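## Task

On the rack's front face, which holds twelve drive blanks in three rows of four, press every protruding blank fully home until it latches, except the middle-row blank that is third from the right when facing the rack; that one must stay untouched. The rack is loose: it may tilt only slightly, and it must finish in its original position.

## Robot and tools

Robot: two arms, left_arm and right_arm, each with a two-finger gripper and a wrist camera. Calibrated bases in the scene frame: left_arm at (-0.006, +0.301, 0) m with quat_wxyz (+1.000, 0, 0, -0.025); right_arm at (-0.007, -0.246, 0) m with quat_wxyz (+1.000, 0, 0, -0.020). A camera stand is bolted to the floor behind the arms.

Scene frame: the origin is at table-top height, halfway between the nominal bases. +z is up, +x points out over the table, and +y is toward left_arm. Image left and right do not match arm names. Reported end_effector_position (metres) and end_effector_quat_wxyz use this frame. The reported point lies between the finger pads, about 1 cm short of the fingertips. The fingers point along the gripper's +z and close along its y. Reported poses can be off by a few centimetres, and more at long reach.

execute_actions(actions, cameras): actions is a list of actions. Each action is a table of up to 15 rows, and each row is one 1/30 s control step. A short table repeats its final row until 15 steps have run. Every row has 14 numbers in [-1, 1]: dx, dy, dz, rx, ry, rz, opening for left_arm, then the same seven for right_arm. Both arms are always included. The six pose numbers are an offset, not a pose. They are measured along that arm's own Hand target axes, from the Hand target it had when the action began, never from the previous row. 1.0 equals 0.6 m or 180 degrees. rx, ry, rz form a single rotation vector. Repeating an offset in a later action moves the arm further again. Opening is absolute: +1 is fully open (0.093 m) and -1 is closed. Sending all six pose zeros re-commands the current Hand target. A 0 opening is a real command, so resend the present opening for any gripper you want unchanged. cameras lists camera names, or ["all"] or []. An empty actions list returns images plus the scene number and task.

move(target, speed, blend, opening_speed, grip_force, blocking, cameras): this drives each gripper in a straight line toward target. target is one 14-number row laid out as above, or a list of up to 15 such rows. Every row is an offset from the same starting Hand targets, not from the row before it, in each Hand target's own axes. speed is in m/s, from 0.002 to 2.9, default 0.25, and rotation is capped at twice that value in rad/s. Give one speed, or one per target. blend, in metres, rounds corners in a list; the default 0 stops at each point. opening_speed is the rate of opening change per second on the -1 to 1 scale, at least 0.2. grip_force is the per-pad force limit in newtons, 10 to 50, given once or per arm. Lower forces close more slowly, and the setting persists. Paths run together, last at least 0.5 s and at most 10 s, and do not avoid obstacles. Faster moves overshoot more and hit harder. A target placed deeper past a contact presses harder. Don't route a path near an arm's own base. The result adds a move: line with the ending: done, off_target, moving, held or fault. done means within 10 mm and 2 degrees, at rest. limits=paced means the pose was clipped, and limits=held means steps were withheld. blocking=false returns after about 0.5 s while the move continues.

wait(seconds 0 to 10, cameras) lets the scene run with the last commands held. stop(cameras) brakes a running move, which needs some room. zoom_image(camera, region[x0,y0,x1,y1]) enlarges a region of at most 504x504 pixels from the newest image of cam_head_left, cam_head_right, cam_left_wrist or cam_right_wrist. Each image is 896x504. read_manual(section="licences") returns only licence text. finished_scene(scene) ends the current scene permanently, so call it only once the blanks are latched and the rack is back in place.

Results: Hand target is the last commanded pose after clipping, and the next offsets count from it. Grippers often settle short of it. Any new command, even zeros, requests it again, and you can send the remaining gap as an offset. Orientation commands are clipped to within 40 degrees of the measured orientation. A pushed arm keeps pressing until you command it back past its gripper. grip_measured runs from +1 open to -1 closed. The pads meet near -0.94, and each millimetre of width adds about 0.0208. Joint positions end with the finger opening in metres. Joint torques include the arm's own weight. Numbers 1 to 3 wrap at ±28 N m. Joint velocities may show "within noise". Tool commands lists current commands. Calls with actions also list end_effector_position at some steps. Watch for MOTOR HOT. At 90 °C the arm folds and stops working, and at 100 °C it drops. Stretched arms, held loads and pushing against unreachable poses all heat motors.

Approach: locate the rack and each blank from the head cameras using the calibration, check the exception carefully as seen from the front of the rack, and push each protruding blank straight in slowly. Stop once it latches, then back away. Brace or press evenly so the rack does not slide or tip.

Avoid: fast impacts, hard shoves, tipping or shifting the rack, letting anything fall off the table, contact between the two arms or grippers, and strain on the wrist camera cables. Check after each move where the gripper ended up and whether it tilted.

Each tool is called as name([rows], argument=value, ...), one row to a line, values as JSON.

## Session

execute_actions(actions=[])

Scene clock: 0.00 s.
left_arm: end_effector_position=(+0.3813, +0.3120, +0.0891) grip_measured=+1.000 end_effector_quat_wxyz=(+0.576, -0.057, +0.815, +0.028) | right_arm: end_effector_position=(+0.3657, -0.3151, +0.0875) grip_measured=+1.000 end_effector_quat_wxyz=(+0.564, +0.170, +0.805, -0.077)
Joint positions: left_arm=[0.015 1.557 0.354 0.858 -0.145 -0.073 0.093] | right_arm=[-0.031 1.521 0.343 0.805 0.254 0.17 0.093]
Joint velocities: within noise
Joint torques (N m): no reading
Heat: left arm: 24 °C; right arm: 24 °C.
Hand target: left_arm +0.3825, +0.3119, +0.0916; +0.578, -0.057, +0.813, +0.028 | right_arm +0.3698, -0.3154, +0.0969; +0.576, +0.170, +0.796, -0.075
Tool commands: left_gripper/opening=+1.0 right_gripper/opening=+1.0

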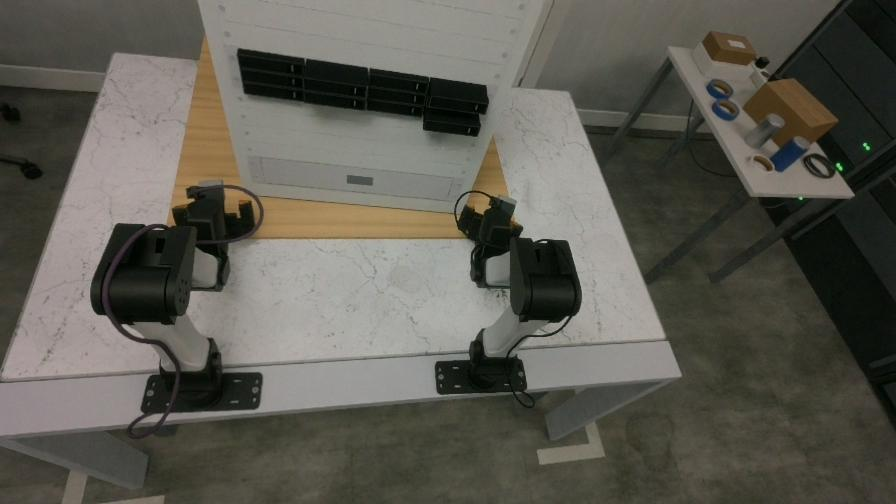

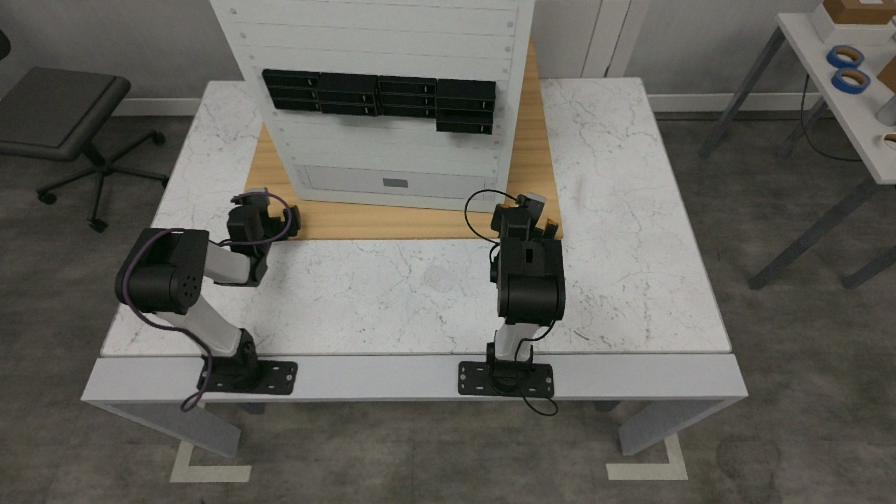

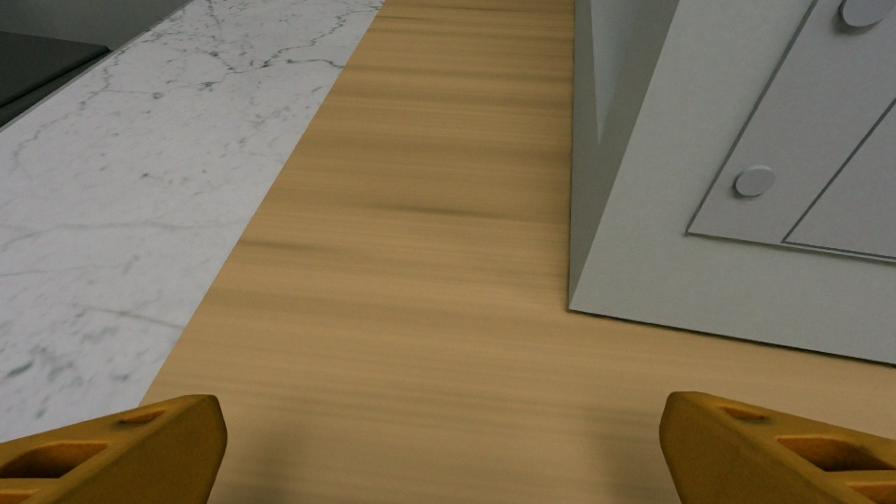

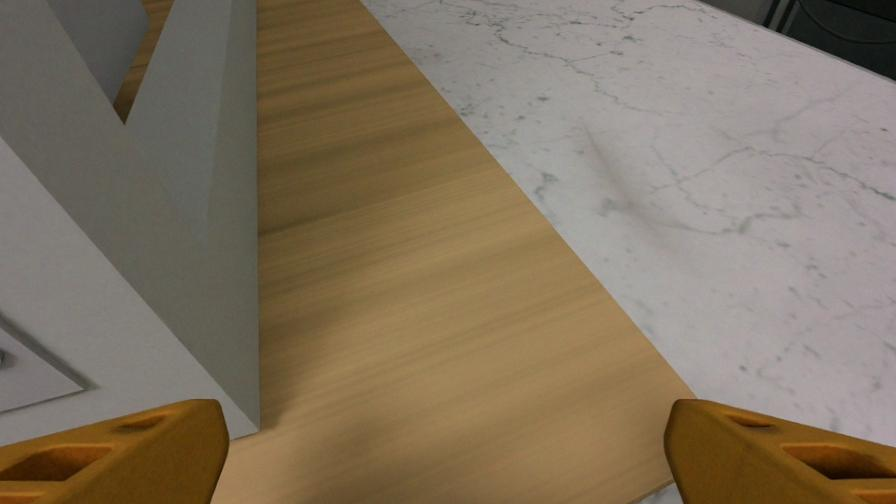

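zoom_image(camera="cam_head_left", region=[220, 30, 510, 150])

zoom_image(camera="cam_head_right", region=[240, 40, 520, 150])

Scaled by 1.738 from the camera's 896x504 image, which has a finer 1280x720 frame.

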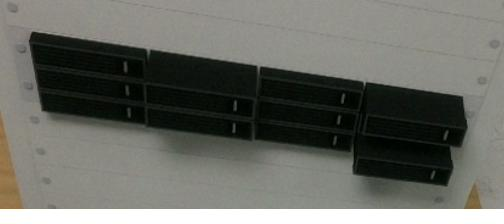

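Scaled by 1.800 from the camera's 896x504 image, which has a finer 1280x720 frame.

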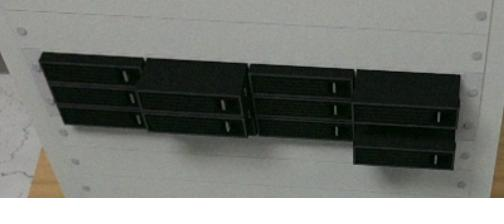

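move(target=[-0.49506, -0.20886, -0.38158, 0.20355, -0.10106, 0.0409, 1.0, -0.44156, 0.22055, -0.37541, -0.22141, -0.09242, -0.06084, 1.0], speed=0.25, cameras=["all"])

Scene clock: 59.57 s.
left_arm: end_effector_position=(+0.2828, +0.1829, +0.4421) grip_measured=+1.000 end_effector_quat_wxyz=(+0.680, +0.173, +0.689, -0.183) | right_arm: end_effector_position=(+0.2932, -0.1737, +0.4169) grip_measured=+1.000 end_effector_quat_wxyz=(+0.687, -0.111, +0.708, +0.121)
Joint positions: left_arm=[-0.2 0.89 1.171 -0.289 0.259 -0.015 0.093] | right_arm=[0.163 0.836 1.065 -0.255 -0.208 0.013 0.093]
Joint torques (N m): left_arm=[-0.57 -0.57 8.8 2.01 0.02 0.1] | right_arm=[0.76 0.13 11.15 2.24 -0.17 -0.1]
Heat: left arm: 29 °C; right arm: 30 °C.
Hand target: left_arm +0.2800, +0.1799, +0.4500; +0.683, +0.183, +0.683, -0.183 | right_arm +0.2904, -0.1699, +0.4300; +0.696, -0.122, +0.697, +0.122
Off the commanded pose: left_arm 0.009 m, 1 deg | right_arm 0.014 m, 2 deg.
move: off_target (right_arm)
camera_calibration:
cam_left_wrist: T_world_to_cam=[[-0.488331, -0.872512, 0.015977, 0.291677], [-0.3792, 0.195672, -0.904389, 0.510403], [0.785964, -0.4477, -0.426409, 0.129912], [0, 0, 0, 1]] pos_world=[0.233874, 0.212782, 0.512338]
cam_right_wrist: T_world_to_cam=[[0.304834, -0.952078, -0.0249648, -0.244523], [-0.42667, -0.113081, -0.89731, 0.518782], [0.851486, 0.284183, -0.440694, 0.0659758], [0, 0, 0, 1]] pos_world=[0.23971, -0.19289, 0.488479]

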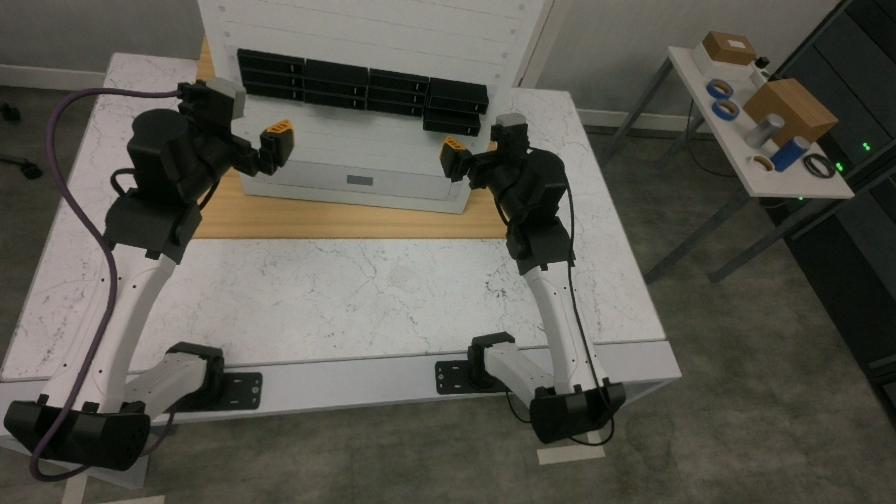

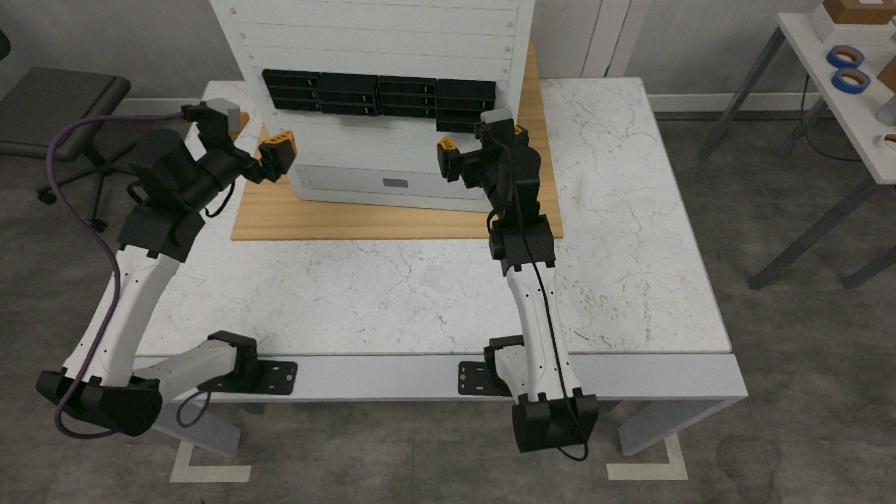

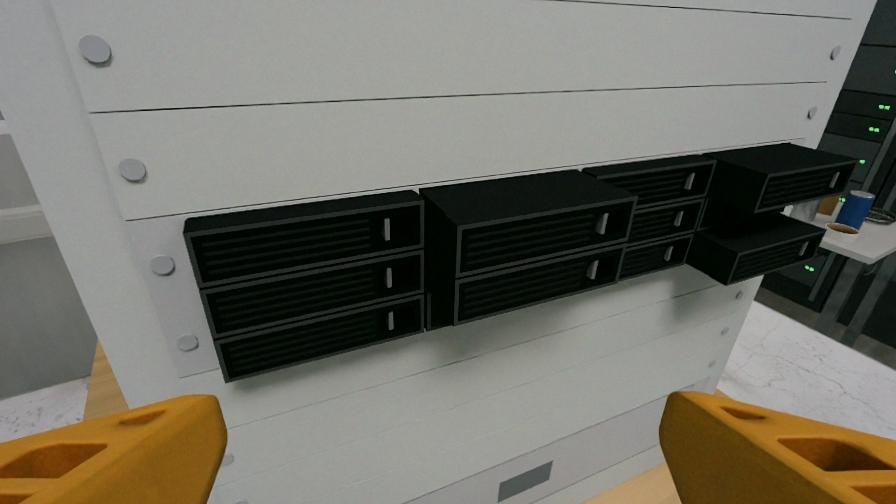

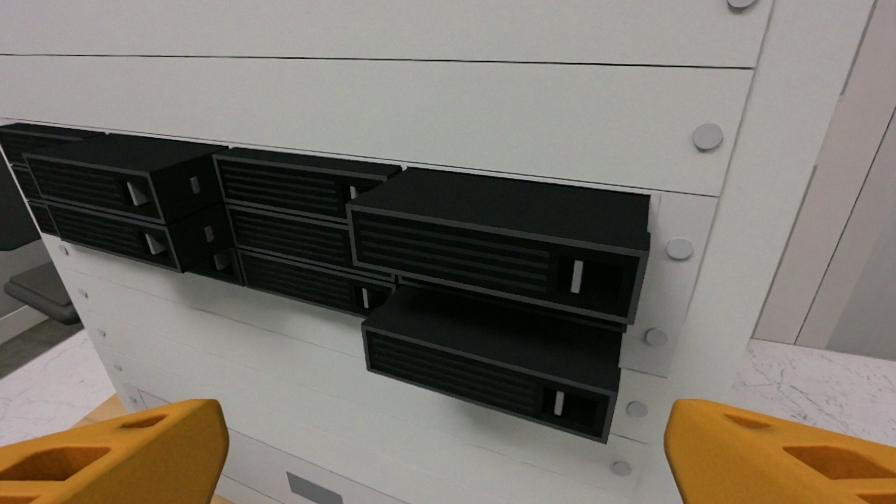

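zoom_image(camera="cam_left_wrist", region=[160, 130, 660, 400])

zoom_image(camera="cam_right_wrist", region=[0, 100, 420, 340])

zoom_image(camera="cam_right_wrist", region=[330, 140, 730, 470])

zoom_image(camera="cam_left_wrist", region=[560, 120, 896, 320])

Scaled by 1.008 from the camera's 896x504 image, which has a finer 1280x720 frame.

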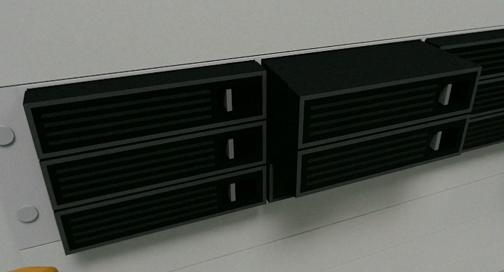

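Scaled by 1.200 from the camera's 896x504 image, which has a finer 1280x720 frame.

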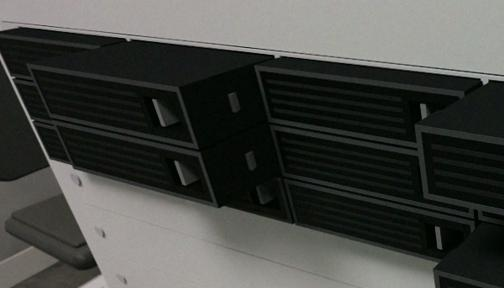

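Scaled by 1.260 from the camera's 896x504 image, which has a finer 1280x720 frame.

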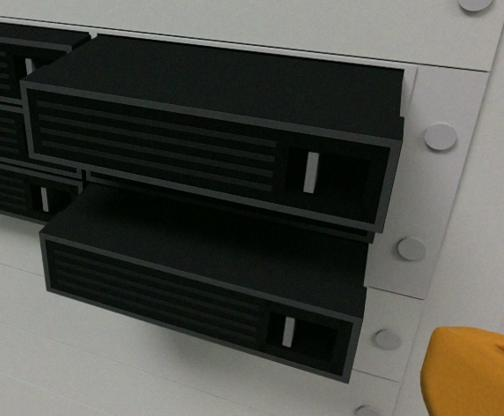

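Scaled by 1.500 from the camera's 896x504 image, which has a finer 1280x720 frame.

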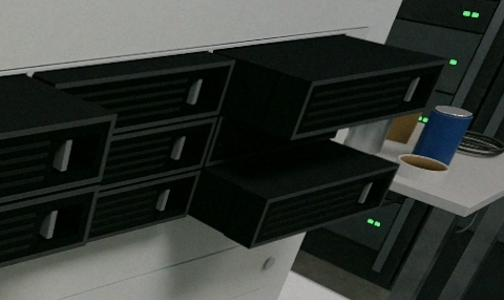

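move(target=[0, 0, 0, 0, 0, 0, 1.0, -0.01667, -0.00678, 0.07663, 0.10934, 0.13747, 0.02424, -1.0], speed=0.15, cameras=["all"])

Scene clock: 136.20 s.
left_arm: end_effector_position=(+0.2828, +0.1829, +0.4420) grip_measured=+1.000 end_effector_quat_wxyz=(+0.680, +0.173, +0.689, -0.183) | right_arm: end_effector_position=(+0.3353, -0.1601, +0.4298) grip_measured=-0.986 end_effector_quat_wxyz=(+0.528, -0.006, +0.849, -0.007)
Joint positions: left_arm=[-0.2 0.89 1.171 -0.29 0.259 -0.015 0.093] | right_arm=[0.465 1.335 1.832 -0.995 0.383 0.18 0]
Joint torques (N m): left_arm=[-0.68 -0.44 8.76 1.99 0.02 0.11] | right_arm=[0.81 -2.5 10.22 2 0.11 0.2]
Heat: left arm: 33 °C; right arm: 33 °C.
Hand target: left_arm +0.2800, +0.1799, +0.4500; +0.683, +0.183, +0.683, -0.183 | right_arm +0.3350, -0.1581, +0.4400; +0.537, +0.001, +0.844, +0.000
Off the commanded pose: left_arm 0.009 m, 1 deg | right_arm 0.010 m, 2 deg.
move: done
camera_calibration:
cam_left_wrist: T_world_to_cam=[[-0.488342, -0.872505, 0.0160508, 0.291641], [-0.379473, 0.195757, -0.904256, 0.51038], [0.785826, -0.447677, -0.426688, 0.130082], [0, 0, 0, 1]] pos_world=[0.233874, 0.212782, 0.512337]
cam_right_wrist: T_world_to_cam=[[-0.0178109, -0.999628, 0.0206609, -0.163102], [-0.776159, 0.000796959, -0.630537, 0.570538], [0.630286, -0.0272666, -0.775884, 0.200344], [0, 0, 0, 1]] pos_world=[0.31365, -0.158033, 0.518559]

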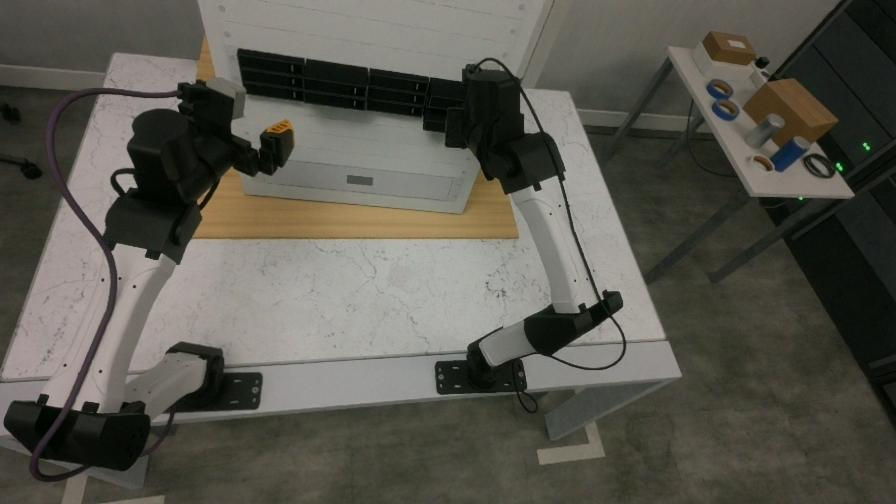

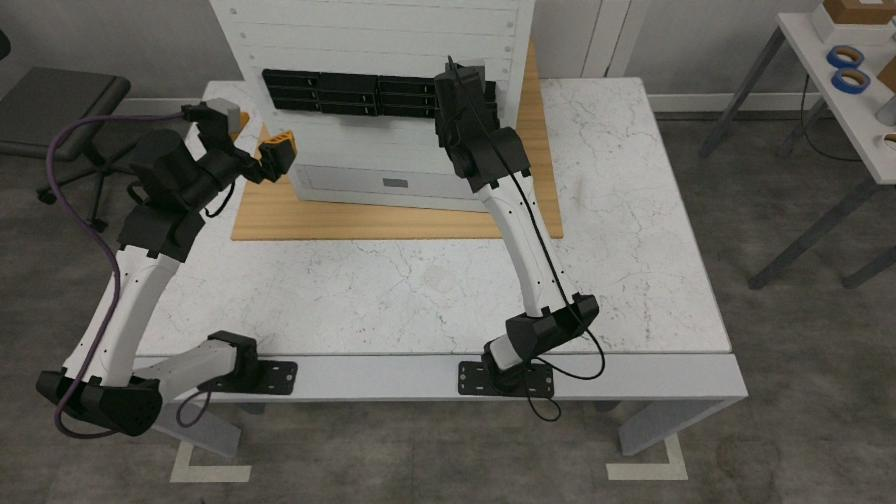

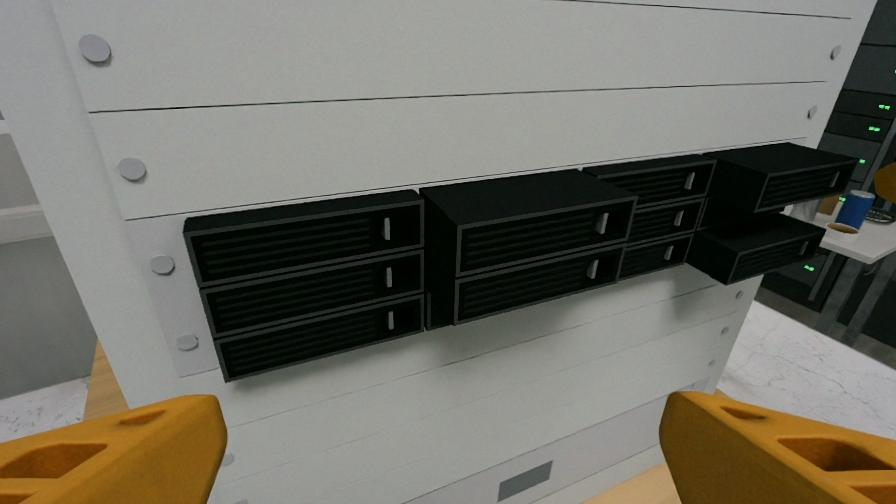

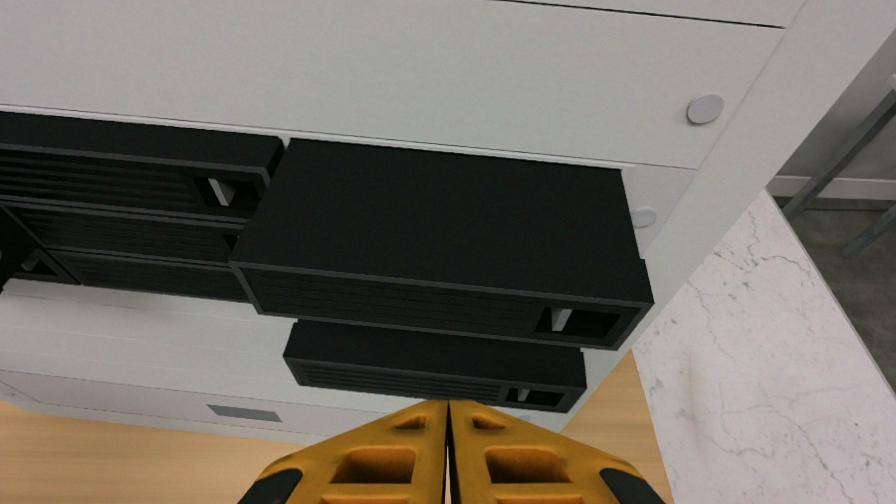

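move(target=[0, 0, 0, 0, 0, 0, 1.0, -0.00283, -0.00329, 0.03553, 0, 0, 0, -1.0], speed=0.1, cameras=["cam_right_wrist"])

Scene clock: 160.90 s.
left_arm: end_effector_position=(+0.2828, +0.1829, +0.4420) grip_measured=+1.000 end_effector_quat_wxyz=(+0.680, +0.173, +0.689, -0.183) | right_arm: end_effector_position=(+0.3508, -0.1597, +0.4246) grip_measured=-0.986 end_effector_quat_wxyz=(+0.526, -0.001, +0.851, -0.004)
Joint positions: left_arm=[-0.2 0.89 1.171 -0.29 0.259 -0.015 0.093] | right_arm=[0.439 1.369 1.832 -0.96 0.36 0.181 0]
Joint torques (N m): left_arm=[-0.68 -0.5 8.81 2.03 -0.02 0.15] | right_arm=[-0.76 -3.1 8.58 2.28 -0.07 -0.06]
Heat: left arm: 34 °C; right arm: 33 °C.
Hand target: left_arm +0.2800, +0.1799, +0.4500; +0.683, +0.183, +0.683, -0.183 | right_arm +0.3550, -0.1600, +0.4326; +0.537, +0.001, +0.843, +0.000
Off the commanded pose: left_arm 0.009 m, 1 deg | right_arm 0.009 m, 2 deg.
move: done
camera_calibration:
cam_right_wrist: T_world_to_cam=[[-0.0242158, -0.999655, 0.0101353, -0.155601], [-0.778716, 0.0125042, -0.627251, 0.580718], [0.626909, -0.0230819, -0.778751, 0.189674], [0, 0, 0, 1]] pos_world=[0.329538, -0.15843, 0.513542]
Images, in order (width x height): cam_right_wrist 896x504.

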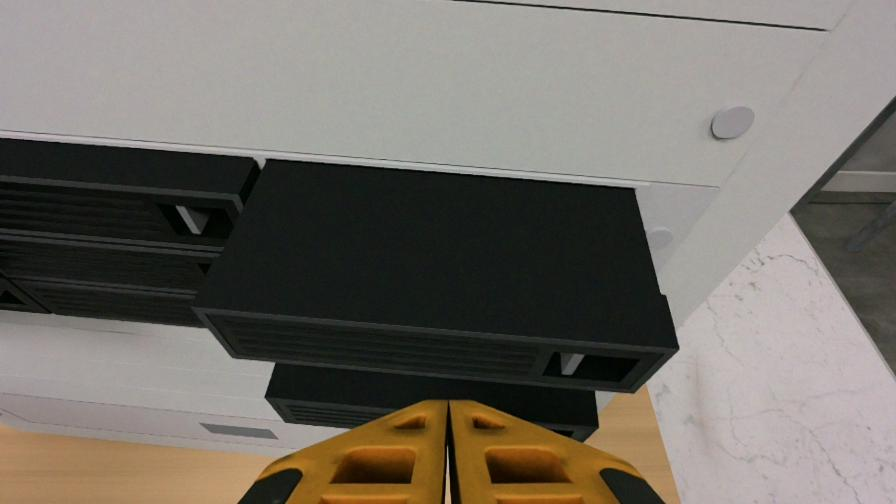

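move(target=[0, 0, 0, 0, 0, 0, 1.0, -0.01274, -0.00333, 0.02719, 0, 0, 0, -1.0], speed=0.06, cameras=["cam_right_wrist"])

Scene clock: 173.50 s.
left_arm: end_effector_position=(+0.2828, +0.1829, +0.4420) grip_measured=+1.000 end_effector_quat_wxyz=(+0.680, +0.173, +0.689, -0.183) | right_arm: end_effector_position=(+0.3684, -0.1612, +0.4165) grip_measured=-0.986 end_effector_quat_wxyz=(+0.517, -0.001, +0.856, -0.006)
Joint positions: left_arm=[-0.2 0.89 1.171 -0.29 0.259 -0.015 0.093] | right_arm=[0.404 1.418 1.848 -0.943 0.329 0.167 0]
Joint torques (N m): left_arm=[-0.59 -0.55 8.84 2.02 -0.01 0.12] | right_arm=[-0.84 -3.55 10.66 2.3 -0.06 -0.09]
Heat: left arm: 35 °C; right arm: 35 °C.
Hand target: left_arm +0.2800, +0.1799, +0.4500; +0.683, +0.183, +0.683, -0.183 | right_arm +0.3730, -0.1621, +0.4325; +0.537, +0.000, +0.844, +0.000
Off the commanded pose: left_arm 0.009 m, 1 deg | right_arm 0.017 m, 3 deg.
move: off_target (right_arm)
camera_calibration:
cam_right_wrist: T_world_to_cam=[[-0.0251961, -0.999583, 0.0141176, -0.157818], [-0.790991, 0.0112985, -0.611723, 0.587278], [0.611309, -0.0265799, -0.790946, 0.182474], [0, 0, 0, 1]] pos_world=[0.349008, -0.159538, 0.505807]
Images, in order (width x height): cam_right_wrist 896x504.

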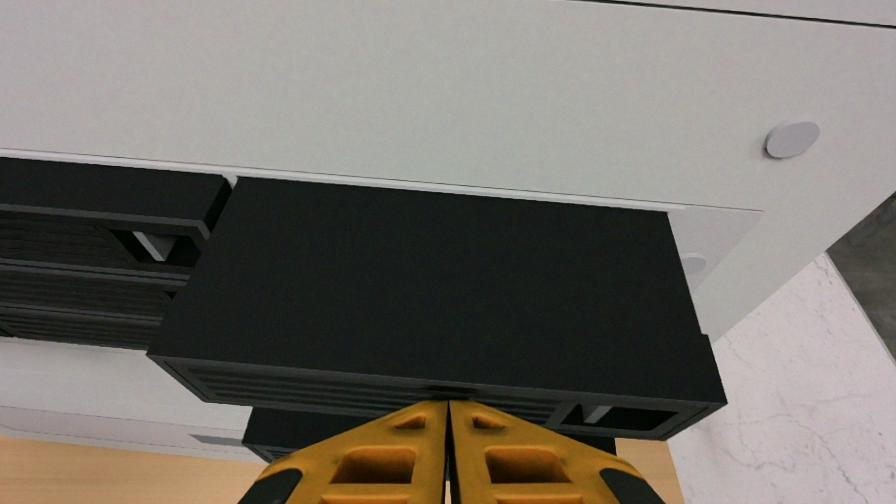

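move(target=[0, 0, 0, 0, 0, 0, 1.0, -0.01209, 0, -0.00566, 0, 0, 0, -1.0], speed=0.06, cameras=["cam_right_wrist"])

Scene clock: 179.10 s.
left_arm: end_effector_position=(+0.2828, +0.1829, +0.4420) grip_measured=+1.000 end_effector_quat_wxyz=(+0.680, +0.173, +0.689, -0.183) | right_arm: end_effector_position=(+0.3715, -0.1599, +0.4310) grip_measured=-0.986 end_effector_quat_wxyz=(+0.529, +0.001, +0.849, -0.001)
Joint positions: left_arm=[-0.2 0.89 1.171 -0.29 0.259 -0.015 0.093] | right_arm=[0.404 1.443 1.912 -0.953 0.328 0.167 0]
Joint torques (N m): left_arm=[-0.84 -0.59 8.8 2.01 0.02 0.13] | right_arm=[-0.87 -3.56 10.36 2.01 -0.05 -0.09]
Heat: left arm: 35 °C; right arm: 35 °C.
Hand target: left_arm +0.2800, +0.1799, +0.4500; +0.683, +0.183, +0.683, -0.183 | right_arm +0.3730, -0.1621, +0.4406; +0.537, +0.000, +0.843, +0.000
Off the commanded pose: left_arm 0.009 m, 1 deg | right_arm 0.010 m, 1 deg.
move: done
camera_calibration:
cam_right_wrist: T_world_to_cam=[[-0.0242234, -0.999702, 0.00292198, -0.152222], [-0.774268, 0.0169119, -0.632632, 0.602224], [0.632394, -0.0175869, -0.774447, 0.178603], [0, 0, 0, 1]] pos_world=[0.349648, -0.15922, 0.51975]
Images, in order (width x height): cam_right_wrist 896x504.

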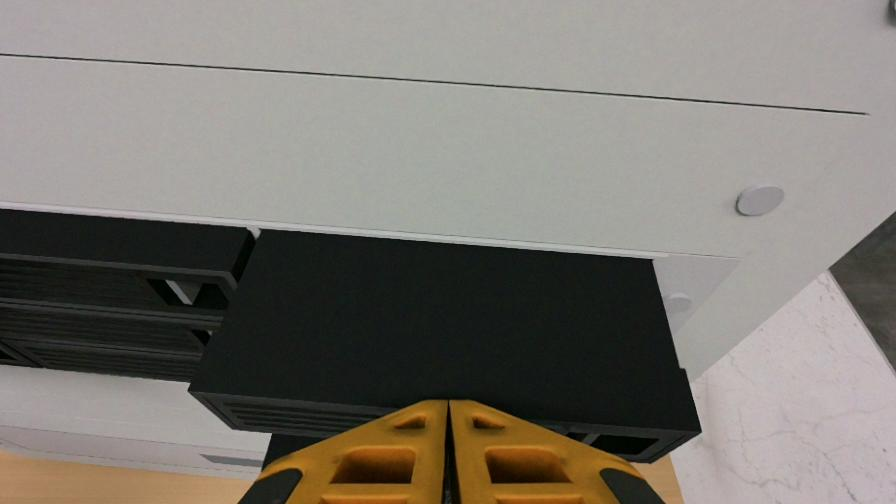

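move(target=[0, 0, 0, 0, 0, 0, 1.0, -0.0072, -0.0022, 0.0158, 0, 0, 0, -1.0], speed=0.03, cameras=["cam_right_wrist"])

Scene clock: 182.70 s.
left_arm: end_effector_position=(+0.2828, +0.1829, +0.4420) grip_measured=+1.000 end_effector_quat_wxyz=(+0.680, +0.173, +0.689, -0.183) | right_arm: end_effector_position=(+0.3802, -0.1621, +0.4307) grip_measured=-0.986 end_effector_quat_wxyz=(+0.527, +0.002, +0.850, -0.002)
Joint positions: left_arm=[-0.2 0.89 1.171 -0.29 0.259 -0.015 0.093] | right_arm=[0.385 1.472 1.939 -0.953 0.312 0.159 0]
Joint torques (N m): left_arm=[-0.73 -0.59 8.77 2.05 0.01 0.11] | right_arm=[-0.77 -3.6 10.21 2.15 -0.06 -0.08]
Heat: left arm: 35 °C; right arm: 35 °C.
Hand target: left_arm +0.2800, +0.1799, +0.4500; +0.683, +0.183, +0.683, -0.183 | right_arm +0.3835, -0.1634, +0.4404; +0.537, +0.001, +0.844, +0.000
Off the commanded pose: left_arm 0.009 m, 1 deg | right_arm 0.010 m, 1 deg.
move: done
camera_calibration:
cam_right_wrist: T_world_to_cam=[[-0.0264503, -0.999639, 0.00469694, -0.15412], [-0.777188, 0.0176087, -0.629022, 0.608388], [0.628713, -0.0202882, -0.777373, 0.174985], [0, 0, 0, 1]] pos_world=[0.35874, -0.161227, 0.519442]
Images, in order (width x height): cam_right_wrist 896x504.

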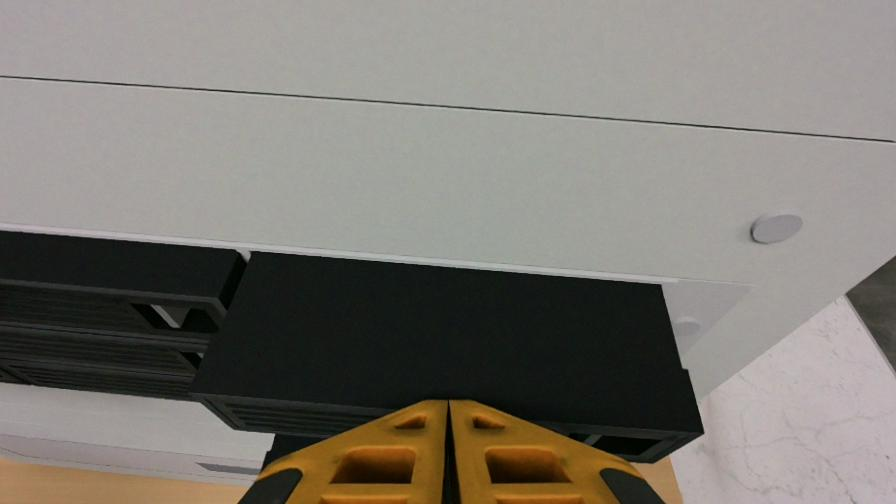

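move(target=[0, 0, 0, 0, 0, 0, 1.0, -0.0106, -0.0028, 0.0227, 0, 0, 0, -1.0], speed=0.03, cameras=["cam_right_wrist"])

Scene clock: 191.20 s.
left_arm: end_effector_position=(+0.2828, +0.1829, +0.4420) grip_measured=+1.000 end_effector_quat_wxyz=(+0.680, +0.173, +0.689, -0.183) | right_arm: end_effector_position=(+0.3935, -0.1627, +0.4311) grip_measured=-0.986 end_effector_quat_wxyz=(+0.526, +0.000, +0.851, -0.001)
Joint positions: left_arm=[-0.2 0.89 1.171 -0.29 0.259 -0.015 0.093] | right_arm=[0.362 1.517 1.984 -0.951 0.287 0.147 0]
Joint torques (N m): left_arm=[-0.68 -0.54 8.7 2.01 0 0.13] | right_arm=[-0.96 -3.75 10.04 2.21 -0.05 -0.1]
Heat: left arm: 35 °C; right arm: 35 °C.
Hand target: left_arm +0.2800, +0.1799, +0.4500; +0.683, +0.183, +0.683, -0.183 | right_arm +0.3985, -0.1651, +0.4404; +0.537, +0.001, +0.843, +0.000
Off the commanded pose: left_arm 0.009 m, 1 deg | right_arm 0.011 m, 2 deg.
move: off_target (right_arm)
camera_calibration:
cam_right_wrist: T_world_to_cam=[[-0.0216114, -0.999761, 0.00337915, -0.155789], [-0.778806, 0.0147156, -0.627092, 0.618336], [0.626892, -0.0161841, -0.778938, 0.16902], [0, 0, 0, 1]] pos_world=[0.37224, -0.162115, 0.519936]
Images, in order (width x height): cam_right_wrist 896x504.

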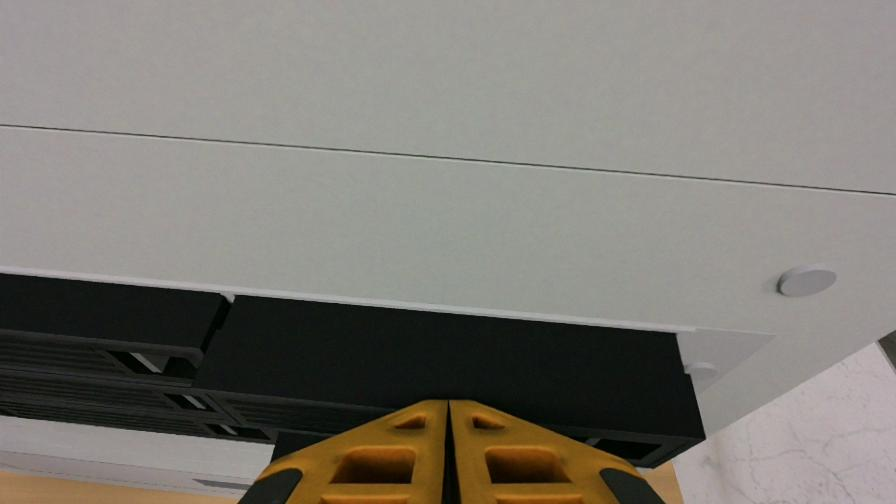

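move(target=[0, 0, 0, 0, 0, 0, 1.0, -0.0085, -0.0023, 0.0181, 0, 0, 0, -1.0], speed=0.03, cameras=["cam_right_wrist"])

Scene clock: 194.67 s.
left_arm: end_effector_position=(+0.2828, +0.1829, +0.4420) grip_measured=+1.000 end_effector_quat_wxyz=(+0.680, +0.173, +0.689, -0.183) | right_arm: end_effector_position=(+0.4033, -0.1636, +0.4319) grip_measured=-0.986 end_effector_quat_wxyz=(+0.525, -0.001, +0.851, +0.001)
Joint positions: left_arm=[-0.2 0.89 1.171 -0.29 0.259 -0.015 0.093] | right_arm=[0.346 1.553 2.022 -0.953 0.269 0.139 0]
Joint torques (N m): left_arm=[-0.5 -0.59 8.88 2.02 0.01 0.14] | right_arm=[-1.2 -3.69 9.96 2.28 -0.03 -0.1]
Heat: left arm: 35 °C; right arm: 35 °C.
Hand target: left_arm +0.2800, +0.1799, +0.4500; +0.683, +0.183, +0.683, -0.183 | right_arm +0.4104, -0.1665, +0.4405; +0.537, +0.001, +0.843, +0.000
Off the commanded pose: left_arm 0.009 m, 1 deg | right_arm 0.012 m, 2 deg.
move: off_target (right_arm)
camera_calibration:
cam_right_wrist: T_world_to_cam=[[-0.0185305, -0.999826, 0.00228688, -0.157187], [-0.779753, 0.01302, -0.625952, 0.62613], [0.625813, -0.0133824, -0.779858, 0.164703], [0, 0, 0, 1]] pos_world=[0.382241, -0.163108, 0.520732]
Images, in order (width x height): cam_right_wrist 896x504.

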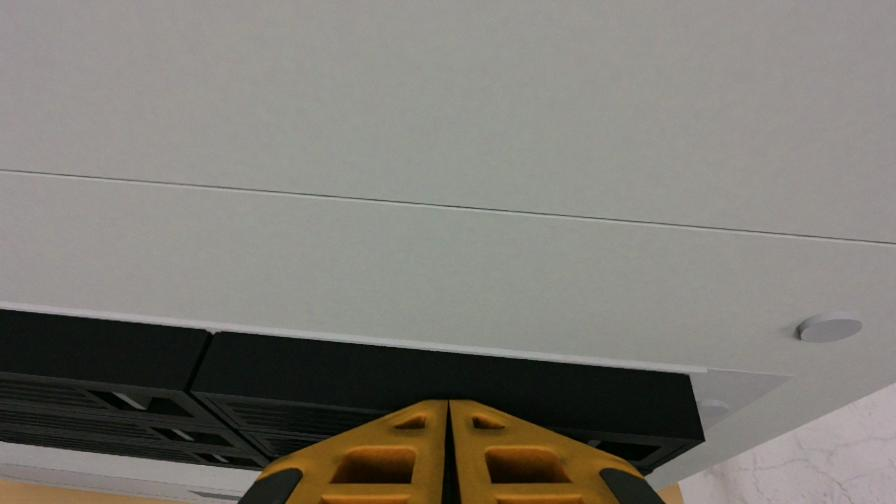

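zoom_image(camera="cam_right_wrist", region=[80, 300, 380, 470])

Scaled by 1.680 from the camera's 896x504 image, which has a finer 1280x720 frame.

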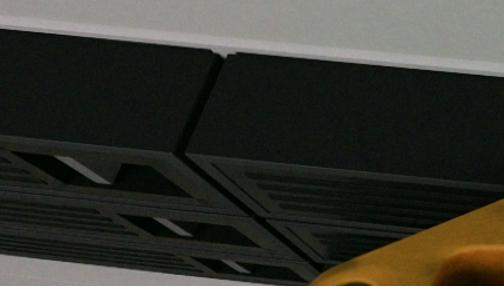

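move(target=[0, 0, 0, 0, 0, 0, 1.0, -0.0035, -0.0009, 0.0075, 0, 0, 0, -1.0], speed=0.03, cameras=["all"])

Scene clock: 202.13 s.
left_arm: end_effector_position=(+0.2828, +0.1829, +0.4420) grip_measured=+1.000 end_effector_quat_wxyz=(+0.680, +0.173, +0.689, -0.183) | right_arm: end_effector_position=(+0.4037, -0.1638, +0.4319) grip_measured=-0.986 end_effector_quat_wxyz=(+0.522, -0.004, +0.853, +0.002)
Joint positions: left_arm=[-0.2 0.89 1.171 -0.29 0.259 -0.015 0.093] | right_arm=[0.341 1.563 2.041 -0.969 0.26 0.136 0]
Joint torques (N m): left_arm=[-0.72 -0.42 8.92 2.02 0.01 0.13] | right_arm=[-1.52 -3.11 9.76 2.45 0.01 -0.09]
Heat: left arm: 36 °C; right arm: 35 °C.
Hand target: left_arm +0.2800, +0.1799, +0.4500; +0.683, +0.183, +0.683, -0.183 | right_arm +0.4154, -0.1672, +0.4406; +0.537, +0.001, +0.843, +0.000
Off the commanded pose: left_arm 0.009 m, 1 deg | right_arm 0.015 m, 2 deg.
move: off_target (right_arm)
camera_calibration:
cam_left_wrist: T_world_to_cam=[[-0.488342, -0.872505, 0.0160508, 0.291641], [-0.379473, 0.195757, -0.904256, 0.51038], [0.785826, -0.447677, -0.426688, 0.130082], [0, 0, 0, 1]] pos_world=[0.233874, 0.212782, 0.512337]
cam_right_wrist: T_world_to_cam=[[-0.0130371, -0.999909, 0.00356696, -0.160145], [-0.784938, 0.00802422, -0.619522, 0.624985], [0.619437, -0.0108766, -0.784971, 0.169757], [0, 0, 0, 1]] pos_world=[0.383333, -0.163299, 0.521017]

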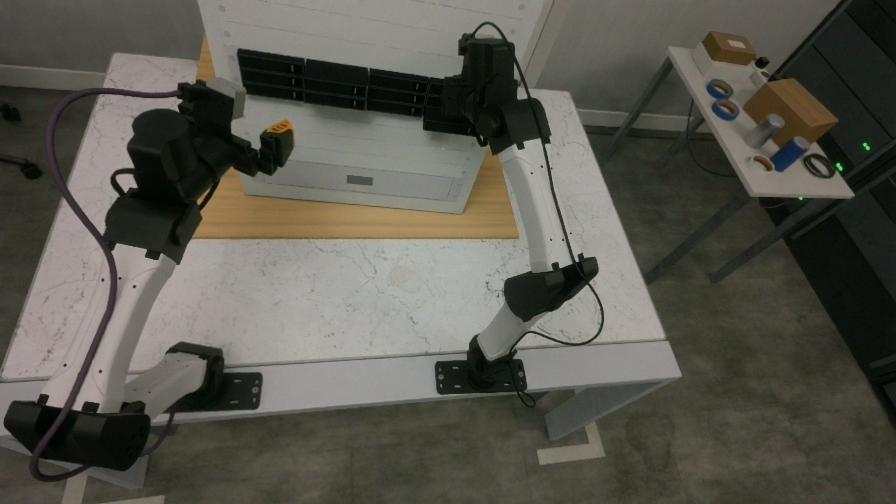

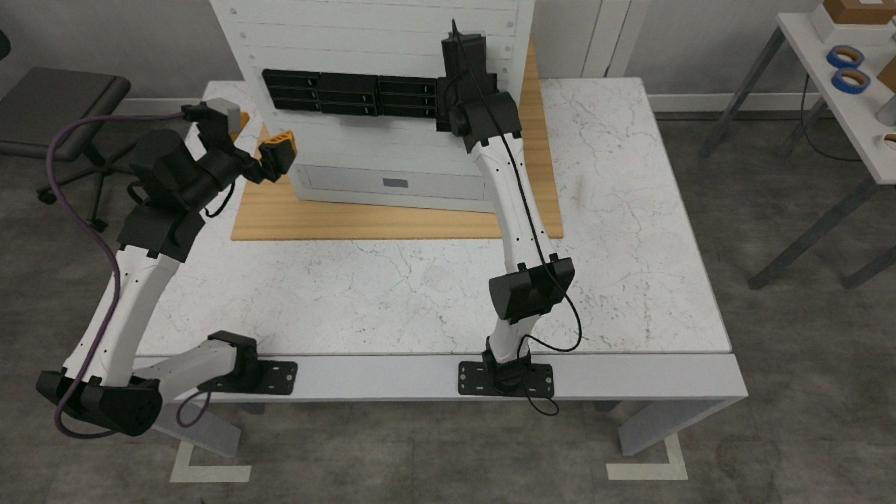

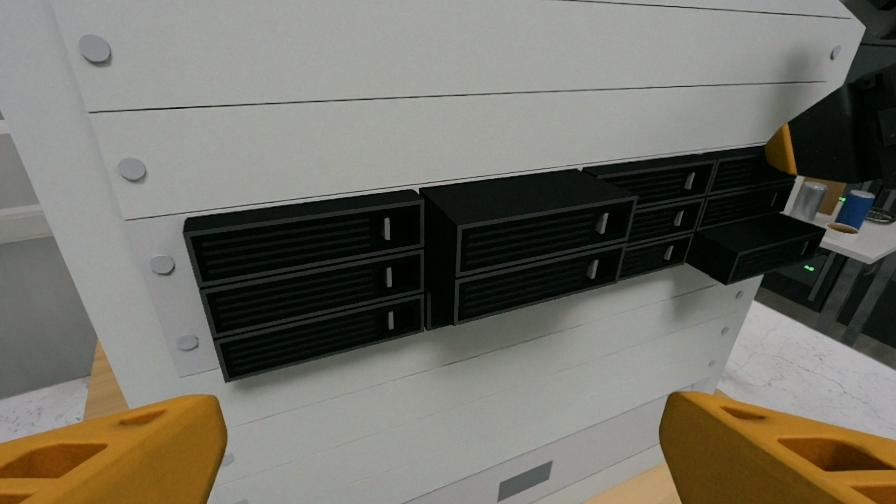

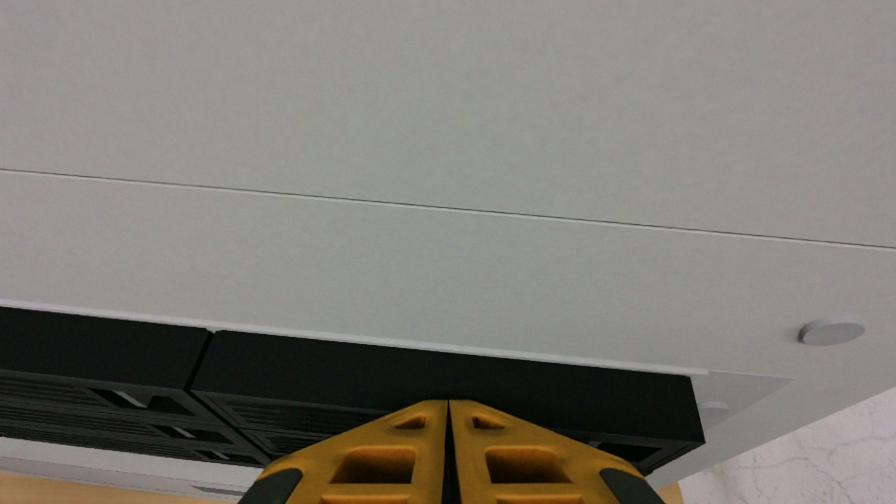

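zoom_image(camera="cam_left_wrist", region=[570, 110, 870, 290])

zoom_image(camera="cam_right_wrist", region=[80, 300, 380, 470])

Scaled by 1.680 from the camera's 896x504 image, which has a finer 1280x720 frame.

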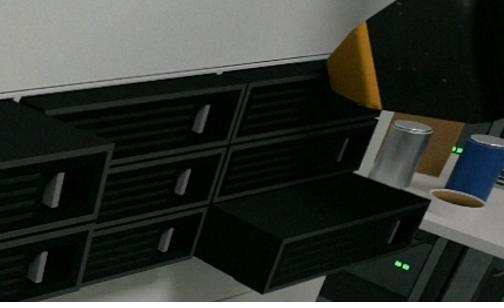

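Scaled by 1.680 from the camera's 896x504 image, which has a finer 1280x720 frame.

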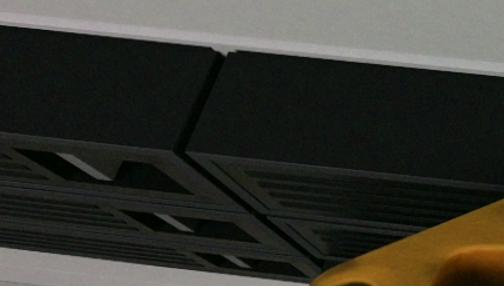

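move(target=[0, 0, 0, 0, 0, 0, 1.0, -0.0071, -0.0018, 0.0151, 0, 0, 0, -1.0], speed=0.03, cameras=["all"])

Scene clock: 211.33 s.
left_arm: end_effector_position=(+0.2828, +0.1829, +0.4420) grip_measured=+1.000 end_effector_quat_wxyz=(+0.680, +0.173, +0.689, -0.183) | right_arm: end_effector_position=(+0.4043, -0.1638, +0.4318) grip_measured=-0.986 end_effector_quat_wxyz=(+0.514, -0.009, +0.857, +0.004)
Joint positions: left_arm=[-0.2 0.89 1.171 -0.29 0.259 -0.015 0.093] | right_arm=[0.334 1.582 2.079 -1.003 0.242 0.13 0]
Joint torques (N m): left_arm=[-0.77 -0.51 8.8 2.04 0.02 0.14] | right_arm=[-2 -1.99 8.92 2.82 0.08 -0.12]
Heat: left arm: 36 °C; right arm: 35 °C.
Hand target: left_arm +0.2800, +0.1799, +0.4500; +0.683, +0.183, +0.683, -0.183 | right_arm +0.4254, -0.1681, +0.4405; +0.537, +0.000, +0.844, +0.000
Off the commanded pose: left_arm 0.009 m, 1 deg | right_arm 0.023 m, 3 deg.
move: off_target (right_arm)
camera_calibration:
cam_left_wrist: T_world_to_cam=[[-0.488342, -0.872505, 0.0160508, 0.291641], [-0.379473, 0.195757, -0.904256, 0.51038], [0.785826, -0.447677, -0.426688, 0.130082], [0, 0, 0, 1]] pos_world=[0.233874, 0.212782, 0.512337]
cam_right_wrist: T_world_to_cam=[[-0.00190006, -0.999986, 0.00492025, -0.165209], [-0.795404, -0.00147076, -0.606077, 0.62234], [0.606076, -0.00506517, -0.79539, 0.180146], [0, 0, 0, 1]] pos_world=[0.385516, -0.163379, 0.521286]

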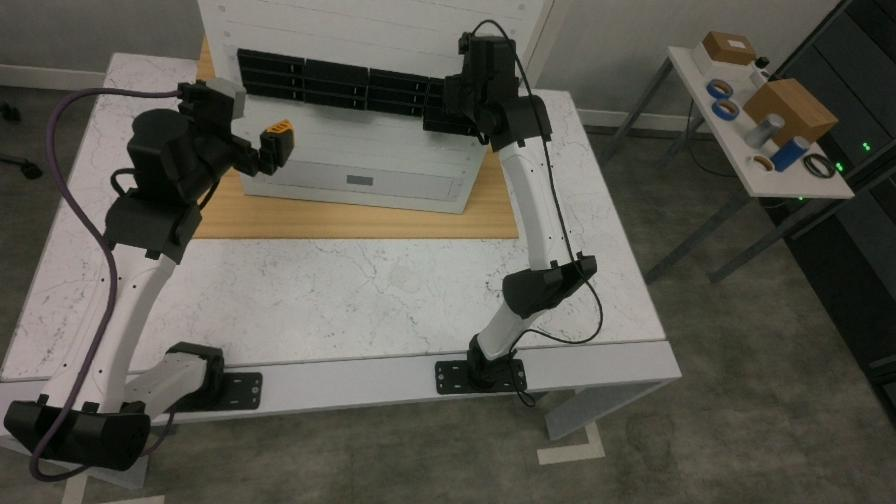

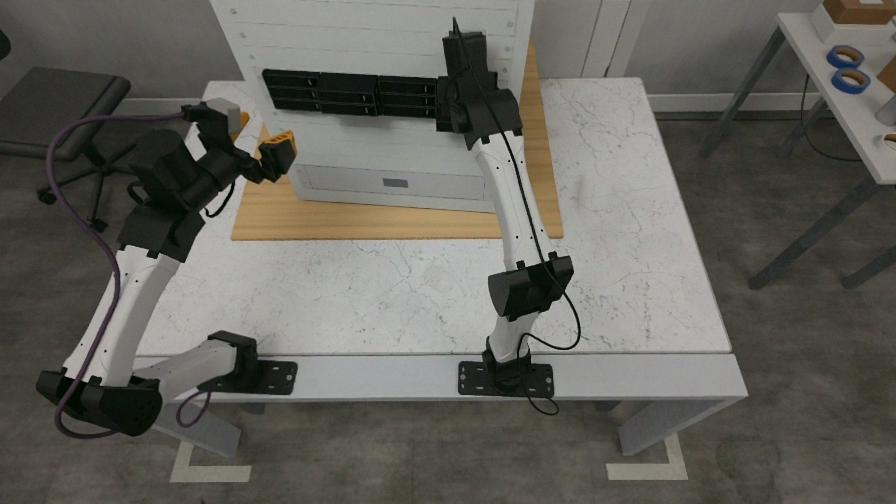

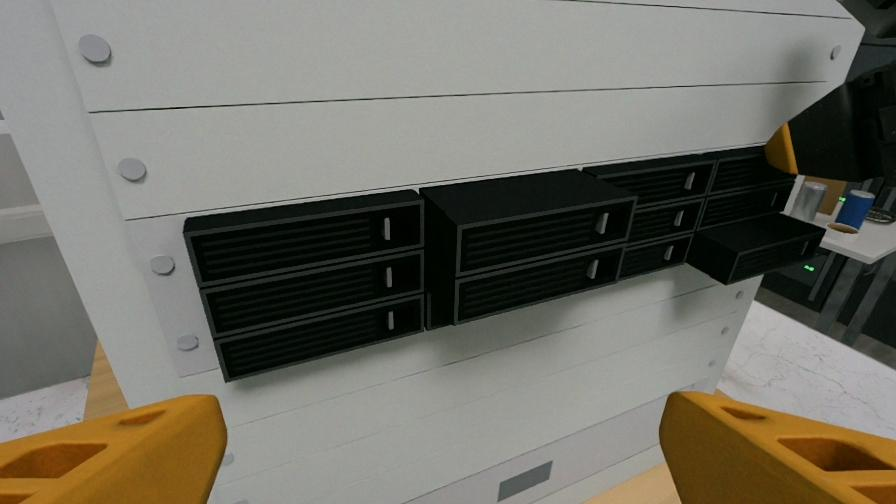

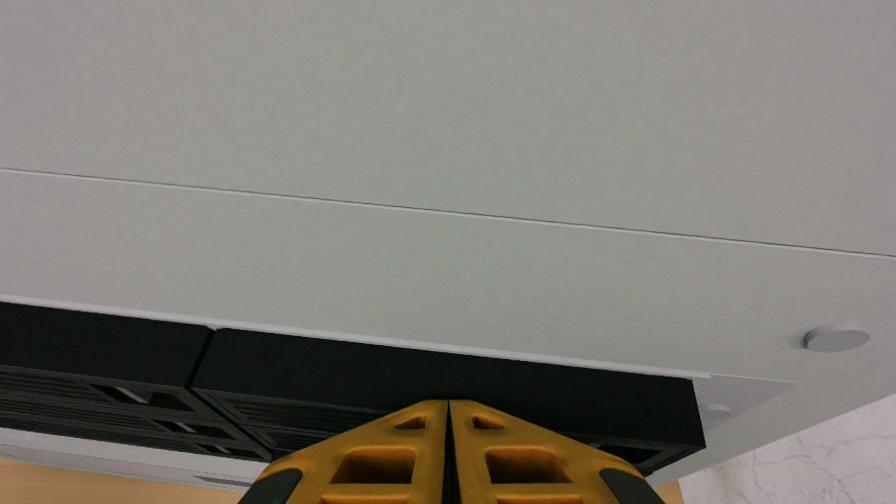

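zoom_image(camera="cam_right_wrist", region=[80, 300, 380, 470])

zoom_image(camera="cam_left_wrist", region=[570, 110, 870, 290])

Scaled by 1.680 from the camera's 896x504 image, which has a finer 1280x720 frame.

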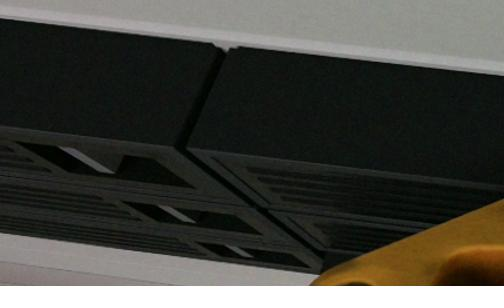

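Scaled by 1.680 from the camera's 896x504 image, which has a finer 1280x720 frame.

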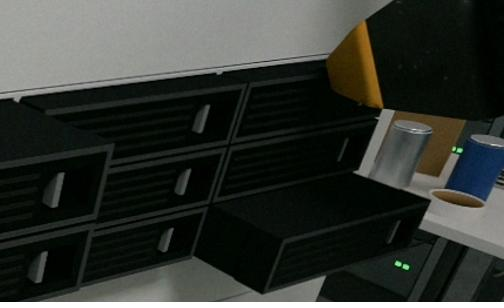

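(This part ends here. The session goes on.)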